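# Place a blue sponge flat on the shelf's top tier

## Task

Put one blue sponge lying flat on the upper level of the shelf. The shelf must not be moved, any other sponges already on it must stay flat and separated from each other, and at the end neither gripper may be in contact with any sponge.

## Robot and tools

Robot: two arms, left_arm and right_arm, each with a two-finger parallel gripper. Calibrated base positions in the scene frame: left_arm at (+0.028, +0.365, +0.044) m and right_arm at (+0.028, -0.352, +0.027) m, both turned almost not at all about z. A camera stand sits behind the arms.

Frames. Scene frame: origin at table-top height, halfway between the arms' nominal bases, +x pointing out over the table, +z up, left_arm on the +y side. Arm names do not match image sides. Every hand pose, velocity, target and offset an arm reports or accepts uses that arm's own base axes. Rotations turn about the Hand target's position. Gripper axes: fingers point along the gripper's +z and open and close along its y. end_effector_position is the pinch point between the pads, about 1 cm short of the fingertips. Reported pose and orientation may be off by a few cm, more when reaching far.

execute_actions(actions, cameras). actions is a list of actions. Each action is a table of up to 15 rows, and each row is one 1/30 s control step. If a table is shorter than 15 rows, its last row is held for the remaining steps. Each row is a single list of 14 numbers, all in [-1, 1], covering both arms: left_arm dx, dy, dz, rx, ry, rz, opening, then right_arm dx, dy, dz, rx, ry, rz, opening. dx to rz are offsets, not poses. They are measured from that arm's Hand target as it stood when the action began, along the arm's base axes. Every row of an action counts from that same start, not from the row before it. Repeating an offset in a later action moves the arm further. Scale: 1.0 equals 0.6 m or 180 degrees. rx, ry, rz form one rotation vector. opening is absolute: +1 fully open (0.094 m), -1 closed. To leave an arm alone, give 0 for its six pose numbers, and still send the opening you want it to have; a 0 there is itself a command for half open. cameras: a list of names, ["all"], or []. If omitted, images come only with an empty actions list. An empty list also returns the state with omitted fields.

move(target, speed, blend, opening_speed, grip_force, blocking, cameras). target is one 14-number row laid out as above, or a list of up to 15 such rows. Every row's offsets count from the Hand targets at the start of the move, not from the previous row. Each gripper travels in a straight line, taking the shorter rotation. The arms finish together, and a move stops after 10 s. speed is top path speed in m/s, 0.002 to 2.9, default 0.25; turning is capped at twice that in rad/s. It can be one number or one per target row. blend is in metres and rounds corners of a list; 0, the default, stops at each row. opening_speed is in units of the -1 to +1 scale per second, at least 0.2. grip_force is the per-pad force cap in newtons, 10 to 50, one number or one per arm, and it persists once set. Lower force closes more slowly. blocking=false returns after about 0.5 s while the move continues. The result adds a move: line: done, off_target, moving, held or fault, plus limits such as paced (command clipped) or held (steps withheld). Paths do not avoid obstacles or the other arm. Faster motion means more lag, overshoot and harder impacts.

wait(seconds 0 to 3600) lets time run without new commands; a running move carries on. stop() brakes a running move. zoom_image(camera, region [x0, y0, x1, y1] in pixels, at most 504 by 504) enlarges part of the newest image from cam_head_left, cam_head_right, cam_left_wrist or cam_right_wrist. read_manual(section="licences") only returns licence text. finished_scene(scene, an integer 1 to 3) ends the current scene for good. After the call that closes scene 1, make no further call in that reply.

Image sizes: head cameras 896x504 (pinhole), wrist cameras 672x504 (fisheye).

Reading results. Hand target is the last commanded pose after clipping, and it is the base for the next offsets. The gripper often rests a few cm short of it because of friction or load; this alone does not mean contact. If it stays short, send the missing distance as an offset. Orientation commands are clipped to within 40 degrees of the current orientation at each step. grip_measured uses the opening scale and reads slightly wide when the gripper is empty. It keeps following the command while squeezing, so it will not show the moment of touch. Joint torques are noisy, offset, and wrap at ±28 N m on joints 1 to 3. Step readings list intermediate pinch positions.

Caution. The sponge is soft, so close slowly with opening_speed and a modest grip_force. To release it, command an opening well above grip_measured. Avoid dropping or flinging objects, releasing them while they still move, knocking or shoving the shelf, and pushing hard into anything. An arm blocked by something keeps pressing; to relieve it, command a target back past the gripper. Keep the arms, and particularly the grippers and wrist cameras, apart; the clearance check will not stop them colliding. Never close one gripper on the other arm's fingers. Steer around an arm's own base, not close past it, because the elbow can whip round. Nothing may end up off the table. Stretched or straining arms heat their motors: a MOTOR HOT line appears at 75 °C, and at 90 °C the arm folds and stays idle.

Each tool is called after "Call:" as name(argument=value, ...) on one line, values as JSON.

## Session

Call:
execute_actions(actions=[])

Scene clock: 0.00 s.
left_arm: end_effector_position=(+0.3096, -0.1456, +0.3748) grip_measured=+1.000 end_effector_quat_wxyz=(+0.489, +0.133, +0.767, -0.393) | right_arm: end_effector_position=(+0.3785, +0.1167, +0.4237) grip_measured=+1.000 end_effector_quat_wxyz=(+0.659, -0.136, +0.737, -0.065)
Joint positions: left_arm=[-0.074 1.052 1.159 -0.403 0.752 -0.301 0.094] | right_arm=[0.465 1.182 1.317 -0.267 0.377 -0.232 0.094]
Joint velocities: within noise
Joint torques (N m): no reading
Motor temperatures (°C): left_arm=[26 27 33 25 24 27 28] | right_arm=[29 30 28 27 27 28 28]
Heat: left arm: 33 °C; right arm: 30 °C.
Hand target: left_arm +0.3043, -0.1463, +0.3928; +0.510, +0.148, +0.751, -0.392 | right_arm +0.3730, +0.1131, +0.4410; +0.676, -0.124, +0.724, -0.060
Tool commands: left_gripper/opening=+1.0 right_gripper/opening=+1.0

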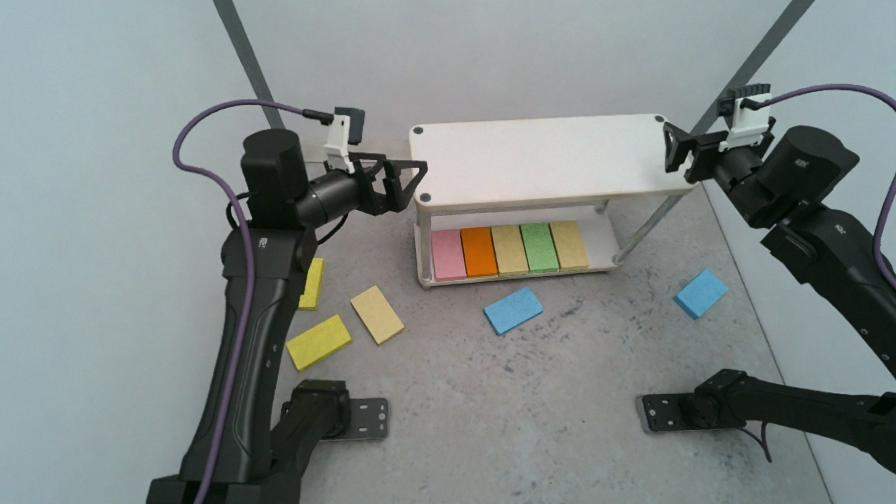

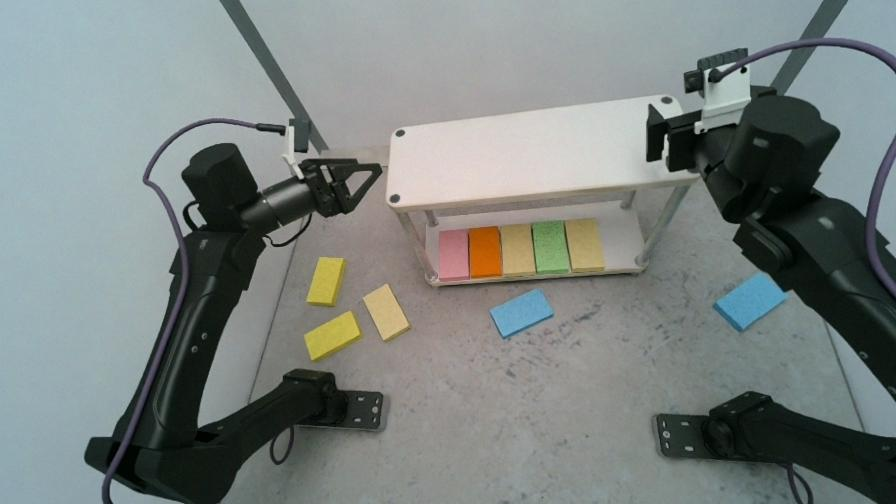

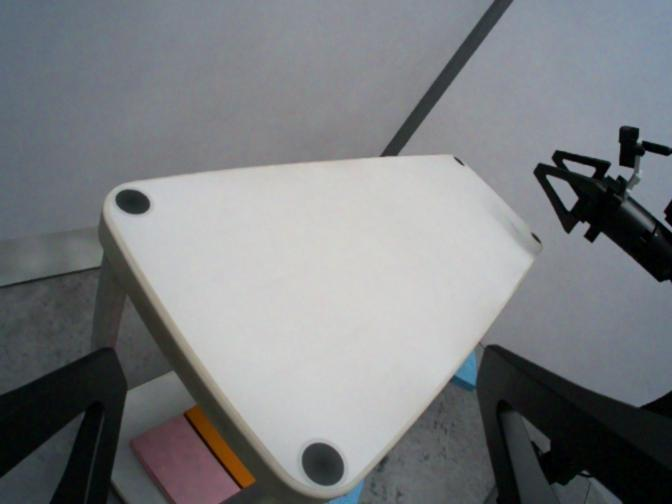

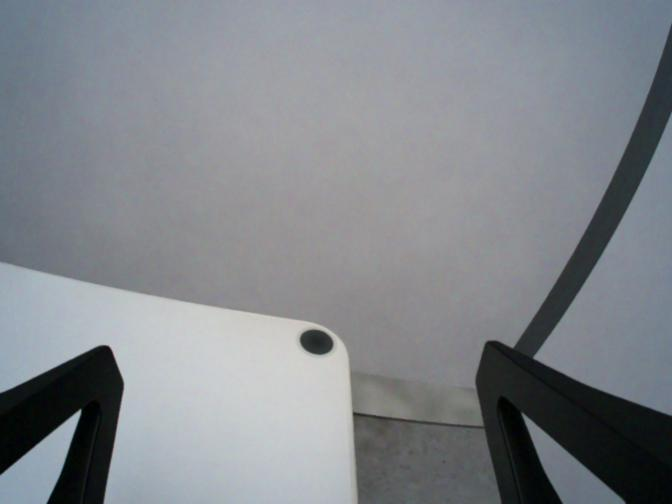

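Call:
move(target=[[-0.174,-0.0895,-0.038,0.2127,-0.0099,-0.1123,1,0,0,0,0,0,0,1],[-0.184,-0.264,-0.438,0.2127,-0.0099,-0.1123,1,0,0,0,0,0,0,1]], blend=[0.05,0], cameras=["all"])

Scene clock: 7.07 s.
left_arm: end_effector_position=(+0.1919, -0.2972, +0.1235) grip_measured=+1.000 end_effector_quat_wxyz=(+0.347, +0.446, +0.802, -0.194) | right_arm: end_effector_position=(+0.3785, +0.1167, +0.4237) grip_measured=+1.000 end_effector_quat_wxyz=(+0.659, -0.136, +0.737, -0.065)
Joint positions: left_arm=[-0.99 1.219 0.691 -0.225 0.02 0.017 0.094] | right_arm=[0.465 1.182 1.317 -0.267 0.377 -0.232 0.094]
Joint torques (N m): left_arm=[-0.4 -2.47 4.55 1.99 -0.09 -0.09] | right_arm=[-0.09 -4.46 6.78 2.21 -0.01 0.01]
Heat: left arm: 34 °C; right arm: 30 °C.
Hand target: left_arm +0.1939, -0.3047, +0.1300; +0.370, +0.439, +0.793, -0.205 | right_arm +0.3730, +0.1131, +0.4410; +0.676, -0.124, +0.724, -0.060
Off the commanded pose: left_arm 0.010 m, 3 deg | right_arm 0.018 m, 3 deg.
move: off_target (left_arm)

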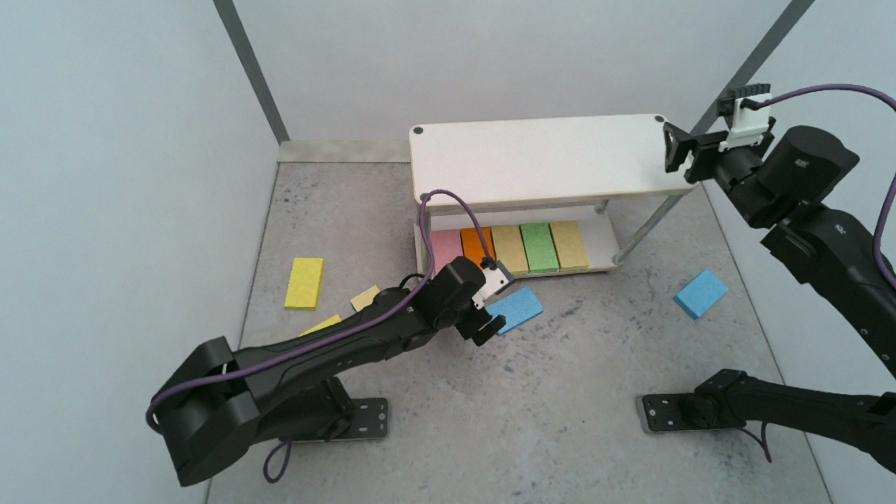

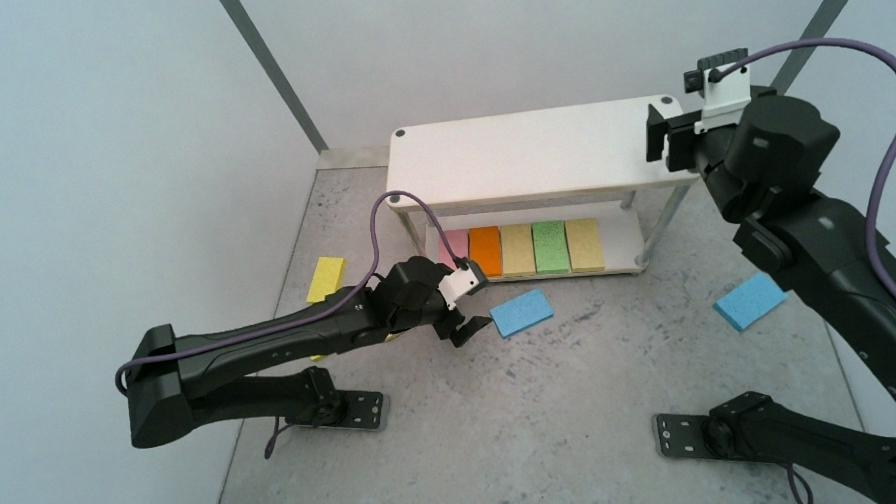

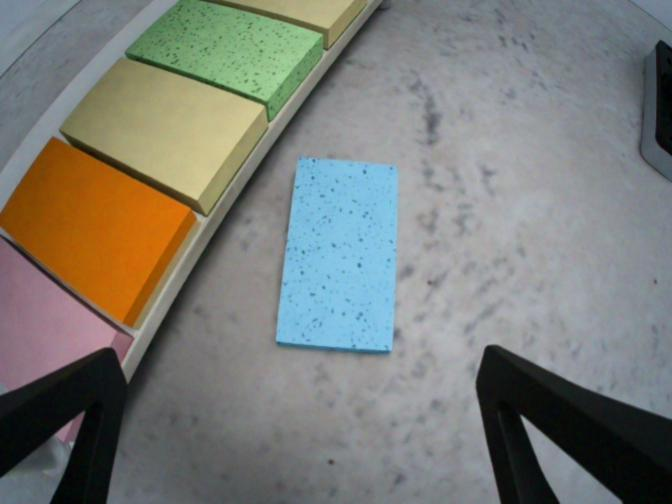

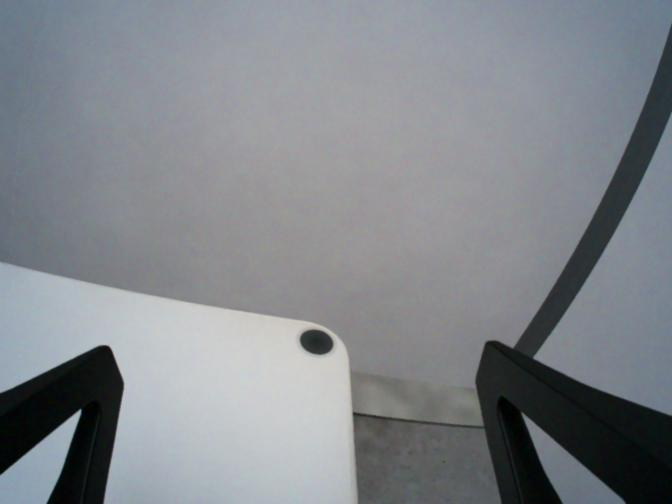

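Call:
move(target=[[0.058,-0.137,-0.10,0,0,-0.033,1,0,0,0,0,0,0,1],[0.058,-0.137,-0.237,0,0,-0.033,1,0,0,0,0,0,0,1]], blend=[0.02,0], cameras=["cam_left_wrist","cam_head_right"])

Scene clock: 11.33 s.
left_arm: end_effector_position=(+0.2244, -0.3664, -0.0290) grip_measured=+1.000 end_effector_quat_wxyz=(+0.328, +0.478, +0.790, -0.200) | right_arm: end_effector_position=(+0.3785, +0.1167, +0.4237) grip_measured=+1.000 end_effector_quat_wxyz=(+0.659, -0.136, +0.737, -0.065)
Joint positions: left_arm=[-0.995 1.961 0.7 0.478 0.069 0.066 0.094] | right_arm=[0.465 1.182 1.317 -0.267 0.377 -0.232 0.094]
Joint torques (N m): left_arm=[-0.36 -5.82 5.24 1.95 0.13 0.01] | right_arm=[-0.09 -4.45 6.76 2.21 -0.01 0.01]
Motor temperatures (°C): left_arm=[26 27 34 28 24 27 28] | right_arm=[29 30 30 32 27 28 28]
Heat: left arm: 34 °C; right arm: 32 °C.
Hand target: left_arm +0.2287, -0.3869, -0.0122; +0.359, +0.480, +0.769, -0.224 | right_arm +0.3730, +0.1131, +0.4410; +0.676, -0.124, +0.724, -0.060
Off the commanded pose: left_arm 0.027 m, 5 deg | right_arm 0.018 m, 3 deg.
move: off_target (left_arm)
Images, in order (width x height): cam_head_right 896x504, cam_left_wrist 672x504.

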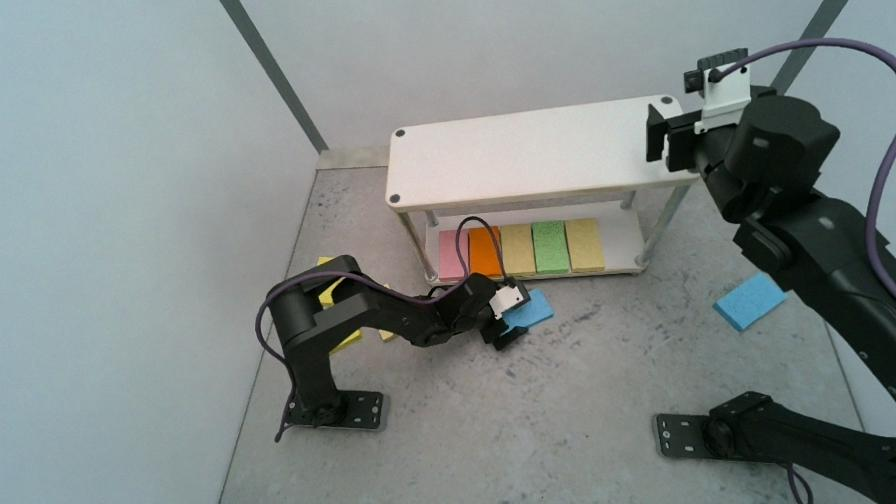

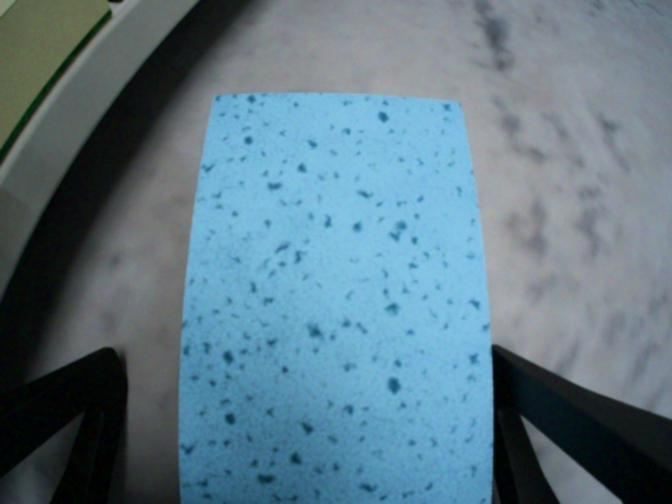

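Call:
move(target=[0.008,-0.035,0.012,0,0,-0.01,1,0,0,0,0,0,0,1], cameras=["cam_left_wrist"])

Scene clock: 12.67 s.
left_arm: end_effector_position=(+0.2335, -0.3902, -0.0174) grip_measured=+1.000 end_effector_quat_wxyz=(+0.346, +0.487, +0.773, -0.213) | right_arm: end_effector_position=(+0.3785, +0.1167, +0.4237) grip_measured=+1.000 end_effector_quat_wxyz=(+0.659, -0.136, +0.737, -0.065)
Joint positions: left_arm=[-1.001 1.992 0.777 0.478 0.083 0.086 0.094] | right_arm=[0.465 1.182 1.317 -0.267 0.377 -0.232 0.094]
Joint torques (N m): left_arm=[-0.44 -6.41 7.08 1.34 0.17 0.04] | right_arm=[-0.09 -4.46 6.75 2.21 -0.01 0]
Heat: left arm: 34 °C; right arm: 32 °C.
Hand target: left_arm +0.2335, -0.4079, -0.0050; +0.355, +0.492, +0.761, -0.229 | right_arm +0.3730, +0.1131, +0.4410; +0.676, -0.124, +0.724, -0.060
Off the commanded pose: left_arm 0.022 m, 3 deg | right_arm 0.018 m, 3 deg.
move: off_target (left_arm)

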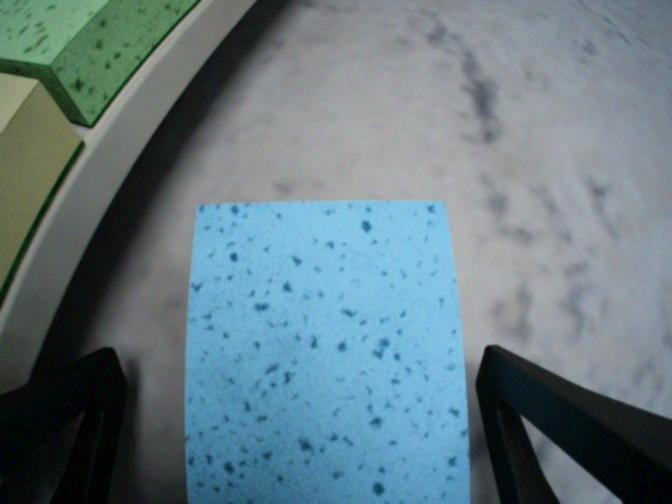

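Call:
move(target=[[-0.005,0.008,-0.012,0,0,0,1,0,0,0,0,0,0,1],[-0.005,0.008,-0.012,0,0,0,0.1,0,0,0,0,0,0,1]], opening_speed=0.8, cameras=["cam_left_wrist"])

Scene clock: 15.33 s.
left_arm: end_effector_position=(+0.2326, -0.3893, -0.0218) grip_measured=+0.320 end_effector_quat_wxyz=(+0.342, +0.488, +0.775, -0.211) | right_arm: end_effector_position=(+0.3785, +0.1167, +0.4237) grip_measured=+1.000 end_effector_quat_wxyz=(+0.659, -0.136, +0.737, -0.065)
Joint positions: left_arm=[-1.001 2.003 0.777 0.479 0.085 0.087 0.062] | right_arm=[0.465 1.182 1.317 -0.267 0.377 -0.232 0.094]
Joint torques (N m): left_arm=[-0.46 -6.35 4.82 1.68 0.15 0.04] | right_arm=[-0.09 -4.46 6.76 2.21 -0.01 0.01]
Heat: left arm: 34 °C; right arm: 33 °C.
Hand target: left_arm +0.2305, -0.4031, -0.0122; +0.355, +0.492, +0.761, -0.229 | right_arm +0.3730, +0.1131, +0.4410; +0.676, -0.124, +0.724, -0.060
Off the commanded pose: left_arm 0.017 m, 3 deg | right_arm 0.018 m, 3 deg.
move: off_target (left_arm); target 2's new opening was sent with left_arm's hand 0.017 m and 3 deg from that target

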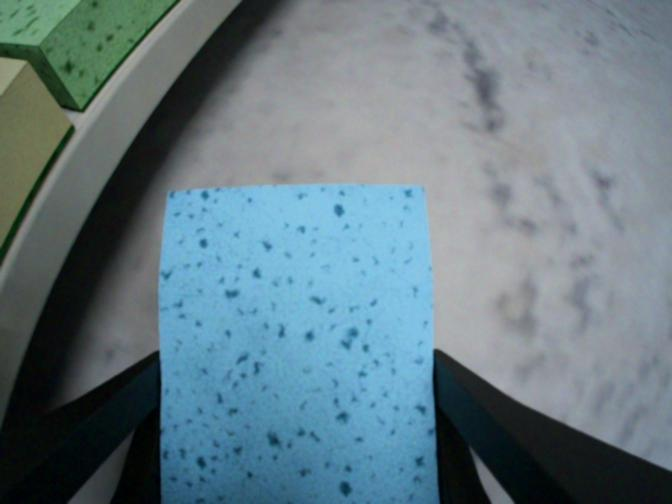

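Call:
move(target=[[-0.05,0.089,0.654,0,0,0.05,0.1,0,0,0,0,0,0,1],[0.2325,0.222,0.72,0,0,0.178,0.1,0,0,0,0,0,0,1]], blend=[0.05,0], cameras=["all"])

Scene clock: 20.80 s.
left_arm: end_effector_position=(+0.3746, -0.2746, +0.4118) grip_measured=+0.320 end_effector_quat_wxyz=(+0.412, +0.264, +0.863, -0.129) | right_arm: end_effector_position=(+0.3785, +0.1167, +0.4237) grip_measured=+1.000 end_effector_quat_wxyz=(+0.659, -0.136, +0.737, -0.065)
Joint positions: left_arm=[-0.65 2.011 2.767 -1.435 -0.038 -0.037 0.062] | right_arm=[0.465 1.182 1.317 -0.267 0.377 -0.232 0.094]
Joint torques (N m): left_arm=[0.39 -6.27 6.86 1.2 -0.07 0.02] | right_arm=[-0.09 -4.46 6.76 2.22 -0.01 0]
Heat: left arm: 35 °C; right arm: 34 °C.
Hand target: left_arm +0.3700, -0.2699, +0.4198; +0.404, +0.263, +0.867, -0.122 | right_arm +0.3730, +0.1131, +0.4410; +0.676, -0.124, +0.724, -0.060
Off the commanded pose: left_arm 0.010 m, 1 deg | right_arm 0.018 m, 3 deg.
move: done

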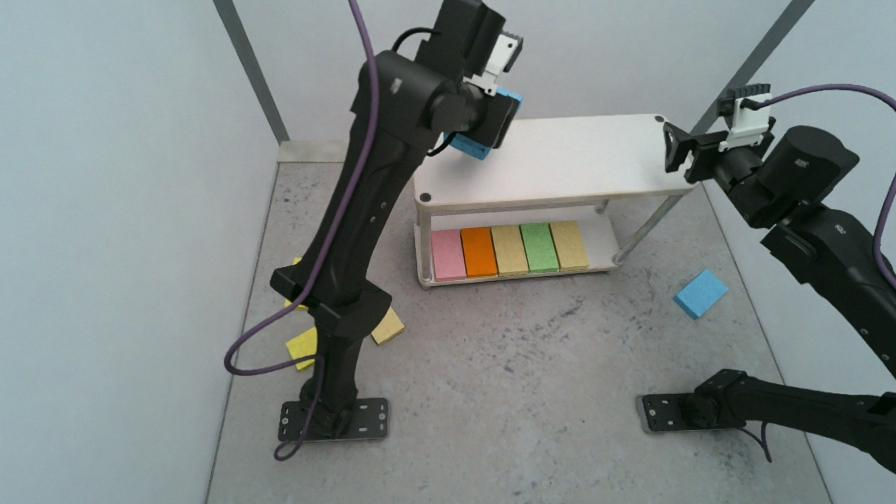

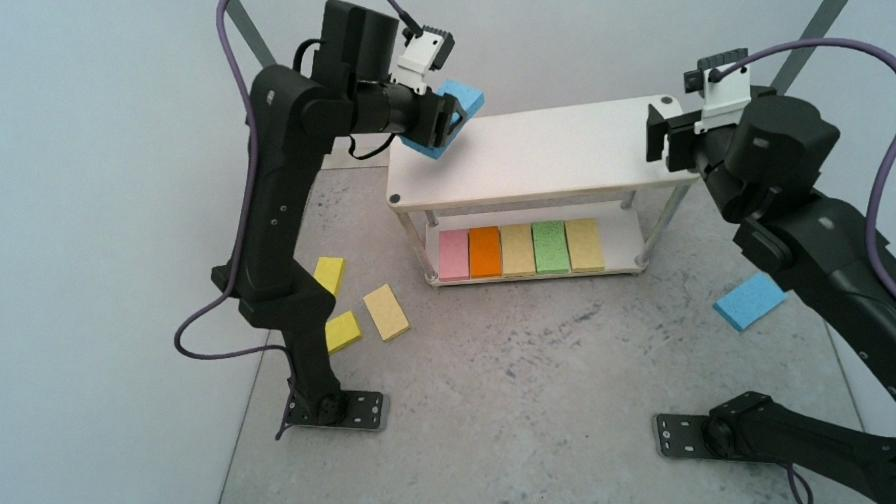

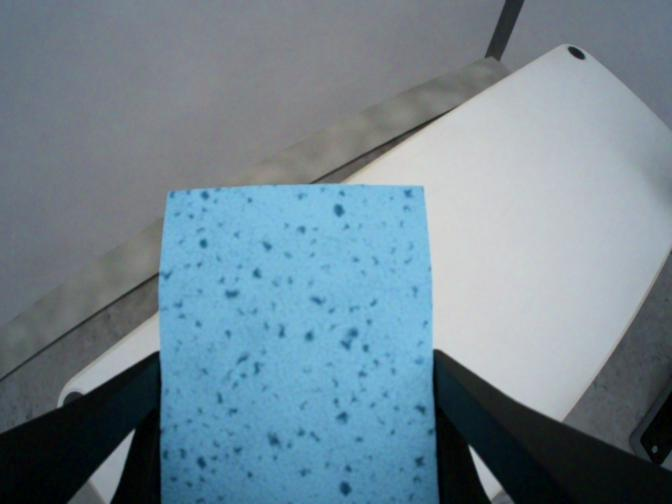

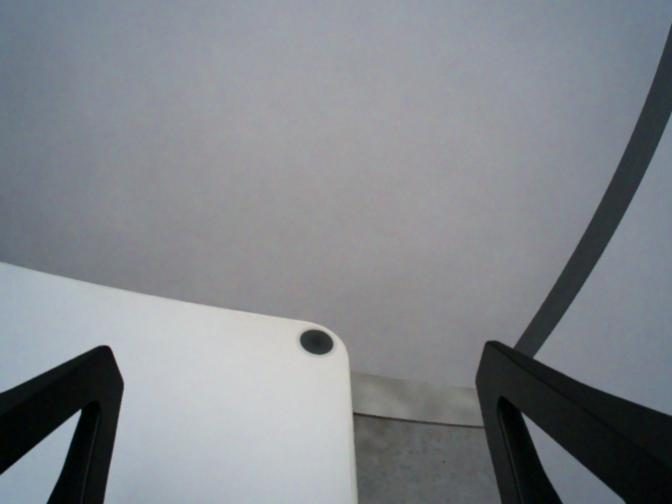

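Call:
move(target=[0.01,0,-0.108,0,0,0,0.1,0,0,0,0,0,0,1], speed=0.12, cameras=["cam_head_left","cam_head_right"])

Call:
zoom_image(camera="cam_head_left", region=[400, 60, 600, 220])

Scene clock: 23.50 s.
left_arm: end_effector_position=(+0.3745, -0.2745, +0.3338) grip_measured=+0.320 end_effector_quat_wxyz=(+0.370, +0.272, +0.881, -0.113) | right_arm: end_effector_position=(+0.3785, +0.1167, +0.4237) grip_measured=+1.000 end_effector_quat_wxyz=(+0.659, -0.136, +0.737, -0.065)
Joint positions: left_arm=[-0.65 1.762 2.07 -1.084 -0.038 -0.036 0.062] | right_arm=[0.465 1.182 1.317 -0.267 0.377 -0.232 0.094]
Joint torques (N m): left_arm=[0.46 -9.02 3.84 1.83 0.01 0.03] | right_arm=[-0.1 -4.46 6.76 2.21 -0.01 0.01]
Heat: left arm: 35 °C; right arm: 35 °C.
Hand target: left_arm +0.3760, -0.2699, +0.3550; +0.404, +0.263, +0.867, -0.122 | right_arm +0.3730, +0.1131, +0.4410; +0.676, -0.124, +0.724, -0.060
Off the commanded pose: left_arm 0.022 m, 4 deg | right_arm 0.018 m, 3 deg.
move: off_target (left_arm)

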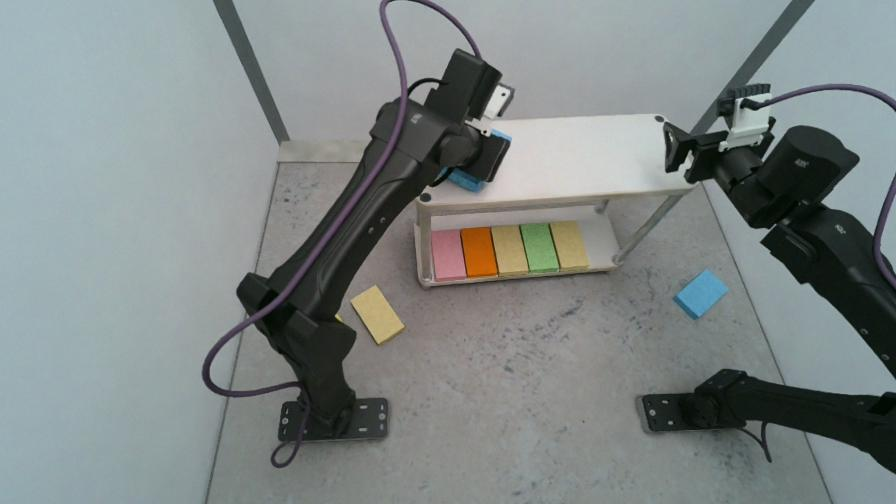

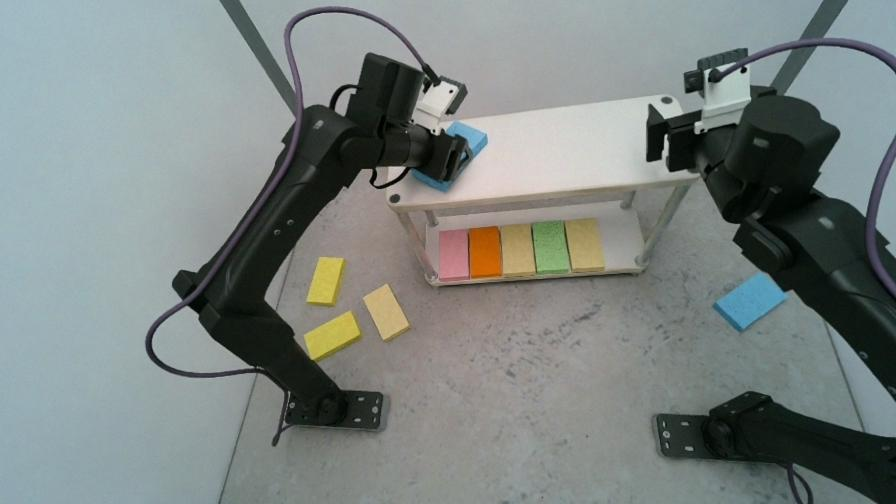

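Scaled by 2.520 from the camera's image (finer frame: 1280x720).

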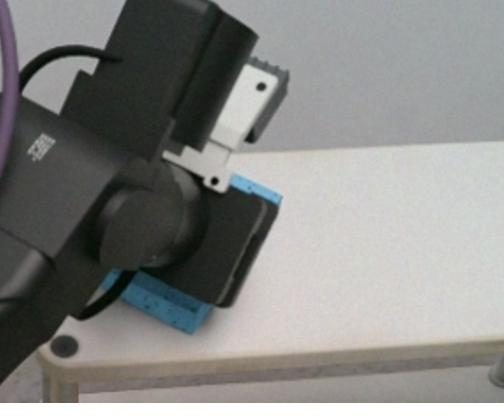

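Call:
move(target=[0,0,-0.012,0,0,0,0.1,0,0,0,0,0,0,1], speed=0.05)

Call:
move(target=[0,0,-0.012,0,0,0,0.1,0,0,0,0,0,0,1], speed=0.05, cameras=["cam_left_wrist","cam_head_right"])

Call:
zoom_image(camera="cam_head_right", region=[360, 60, 560, 220])

Scene clock: 24.73 s.
left_arm: end_effector_position=(+0.3745, -0.2745, +0.3330) grip_measured=+0.320 end_effector_quat_wxyz=(+0.379, +0.272, +0.877, -0.116) | right_arm: end_effector_position=(+0.3785, +0.1167, +0.4237) grip_measured=+1.000 end_effector_quat_wxyz=(+0.659, -0.136, +0.737, -0.065)
Joint positions: left_arm=[-0.65 1.736 2.018 -1.038 -0.038 -0.032 0.062] | right_arm=[0.465 1.182 1.317 -0.267 0.377 -0.232 0.094]
Joint torques (N m): left_arm=[0.49 -8.28 3.69 1.76 0.01 0.03] | right_arm=[-0.1 -4.46 6.75 2.21 0 0.01]
Heat: left arm: 35 °C; right arm: 35 °C.
Hand target: left_arm +0.3760, -0.2699, +0.3478; +0.404, +0.263, +0.867, -0.122 | right_arm +0.3730, +0.1131, +0.4410; +0.676, -0.124, +0.724, -0.060
Off the commanded pose: left_arm 0.016 m, 3 deg | right_arm 0.018 m, 3 deg.
move: off_target (left_arm)

Scene clock: 25.80 s.
left_arm: end_effector_position=(+0.3745, -0.2745, +0.3332) grip_measured=+0.320 end_effector_quat_wxyz=(+0.389, +0.270, +0.873, -0.120) | right_arm: end_effector_position=(+0.3785, +0.1167, +0.4237) grip_measured=+1.000 end_effector_quat_wxyz=(+0.659, -0.136, +0.737, -0.065)
Joint positions: left_arm=[-0.65 1.71 1.969 -0.992 -0.038 -0.032 0.062] | right_arm=[0.465 1.182 1.317 -0.267 0.377 -0.232 0.094]
Joint torques (N m): left_arm=[0.46 -7.57 3.55 1.7 0.01 0.03] | right_arm=[-0.1 -4.46 6.76 2.21 -0.01 0.01]
Heat: left arm: 35 °C; right arm: 35 °C.
Hand target: left_arm +0.3760, -0.2699, +0.3406; +0.404, +0.263, +0.867, -0.122 | right_arm +0.3730, +0.1131, +0.4410; +0.676, -0.124, +0.724, -0.060
Off the commanded pose: left_arm 0.009 m, 2 deg | right_arm 0.018 m, 3 deg.
move: done
Images, in order (width x height): cam_head_right 896x504, cam_left_wrist 672x504.

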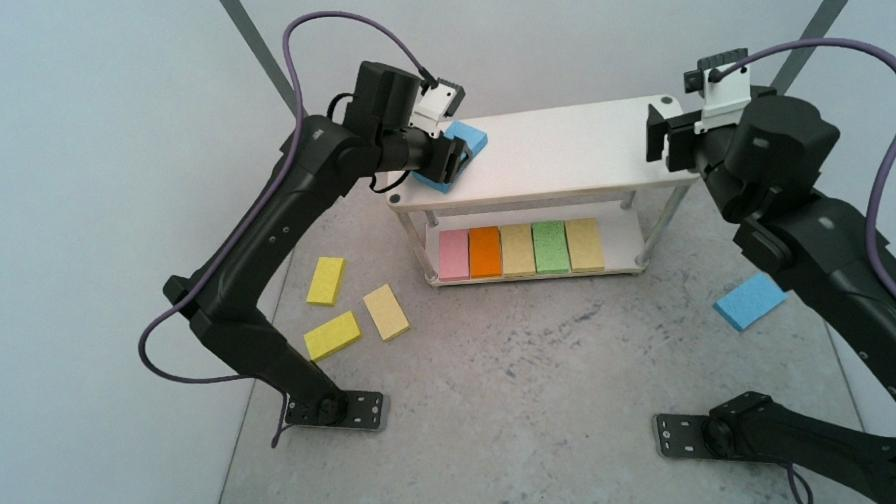

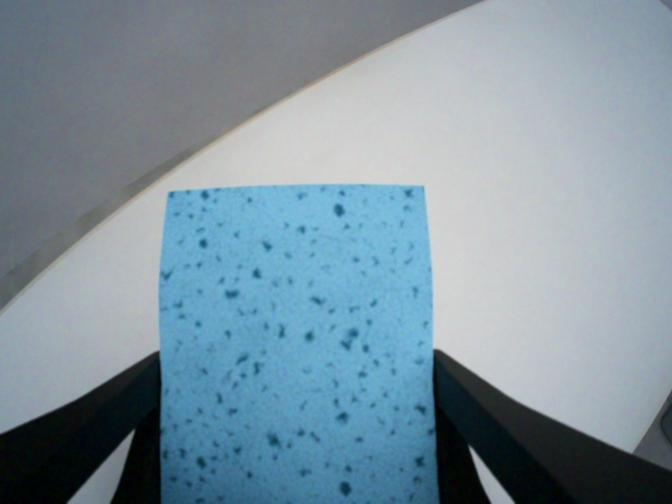

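Scaled by 2.520 from the camera's image (finer frame: 1280x720).

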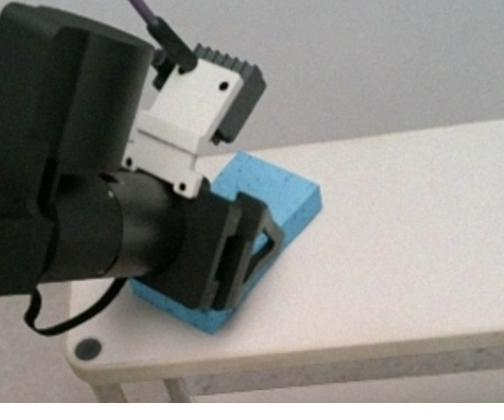

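Call:
move(target=[[0,0,0.005,0,0,0,0.95,0,0,0,0,0,0,1],[-0.12,0.082,0.2,0,0,0,0.95,0,0,0,0,0,0,1]], opening_speed=1.2, cameras=["cam_left_wrist","cam_head_right","cam_head_left"])

Scene clock: 31.30 s.
left_arm: end_effector_position=(+0.3116, -0.2268, +0.4527) grip_measured=+0.948 end_effector_quat_wxyz=(+0.425, +0.264, +0.856, -0.133) | right_arm: end_effector_position=(+0.3785, +0.1167, +0.4237) grip_measured=+1.000 end_effector_quat_wxyz=(+0.659, -0.136, +0.737, -0.065)
Joint positions: left_arm=[-0.65 1.788 2.673 -1.533 -0.038 -0.032 0.091] | right_arm=[0.465 1.182 1.317 -0.267 0.377 -0.232 0.094]
Joint torques (N m): left_arm=[-0.4 -4.55 5.85 1.18 -0.11 -0.04] | right_arm=[-0.09 -4.46 6.76 2.22 -0.01 0.01]
Heat: left arm: 35 °C; right arm: 36 °C.
Hand target: left_arm +0.3040, -0.2207, +0.4606; +0.404, +0.263, +0.867, -0.122 | right_arm +0.3730, +0.1131, +0.4410; +0.676, -0.124, +0.724, -0.060
Off the commanded pose: left_arm 0.013 m, 3 deg | right_arm 0.018 m, 3 deg.
joint sent to its limit (left arm) — joint 4 (wrist pitch), lower limit. The joint targets are off in position, not in orientation.
move: off_target (left_arm)
Images, in order (width x height): cam_head_left 896x504, cam_head_right 896x504, cam_left_wrist 672x504.

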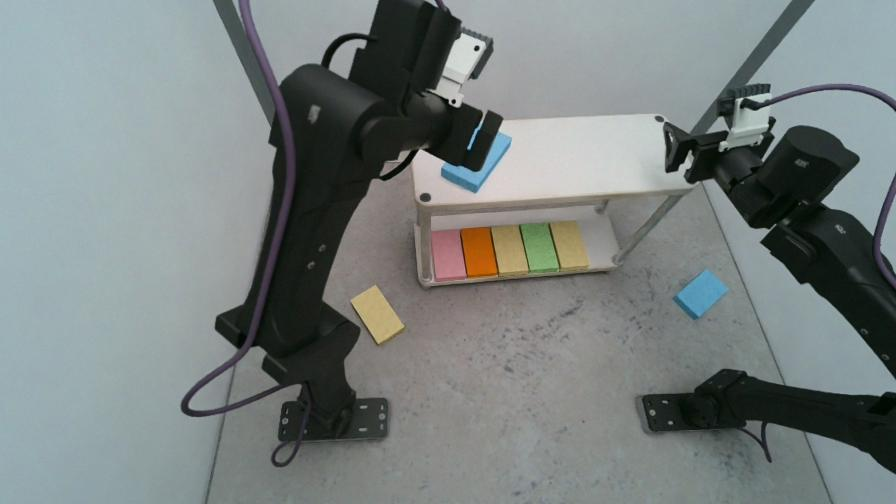

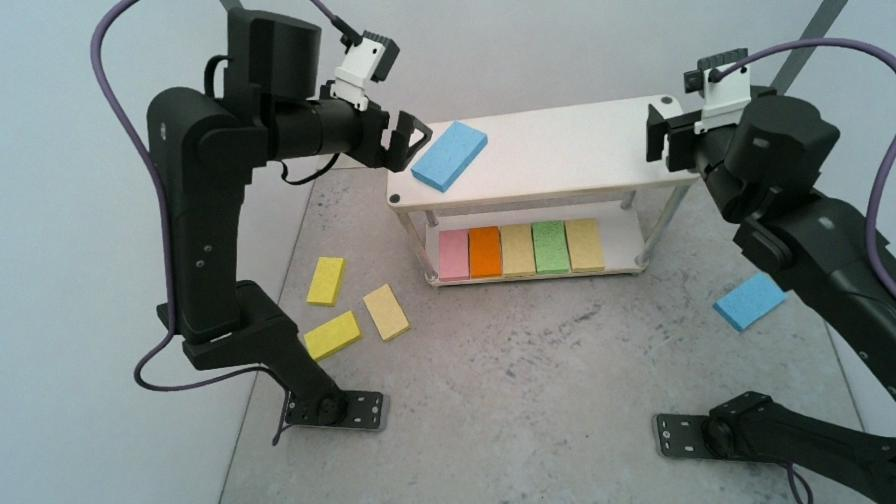

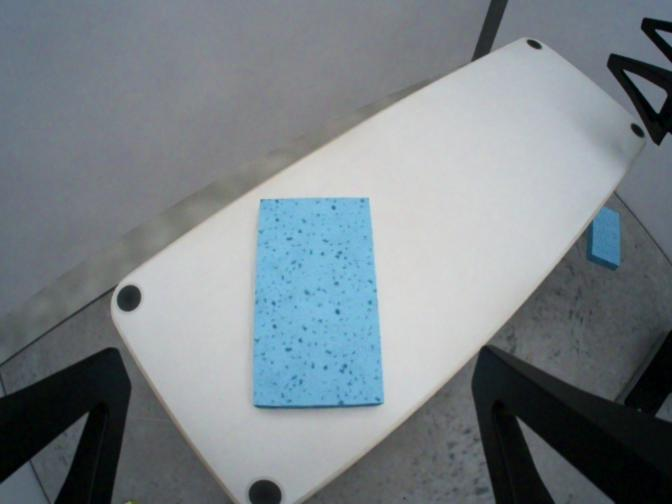

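Clean result; moving on.

Call:
finished_scene(scene=1)

The scene is finished: the task was done.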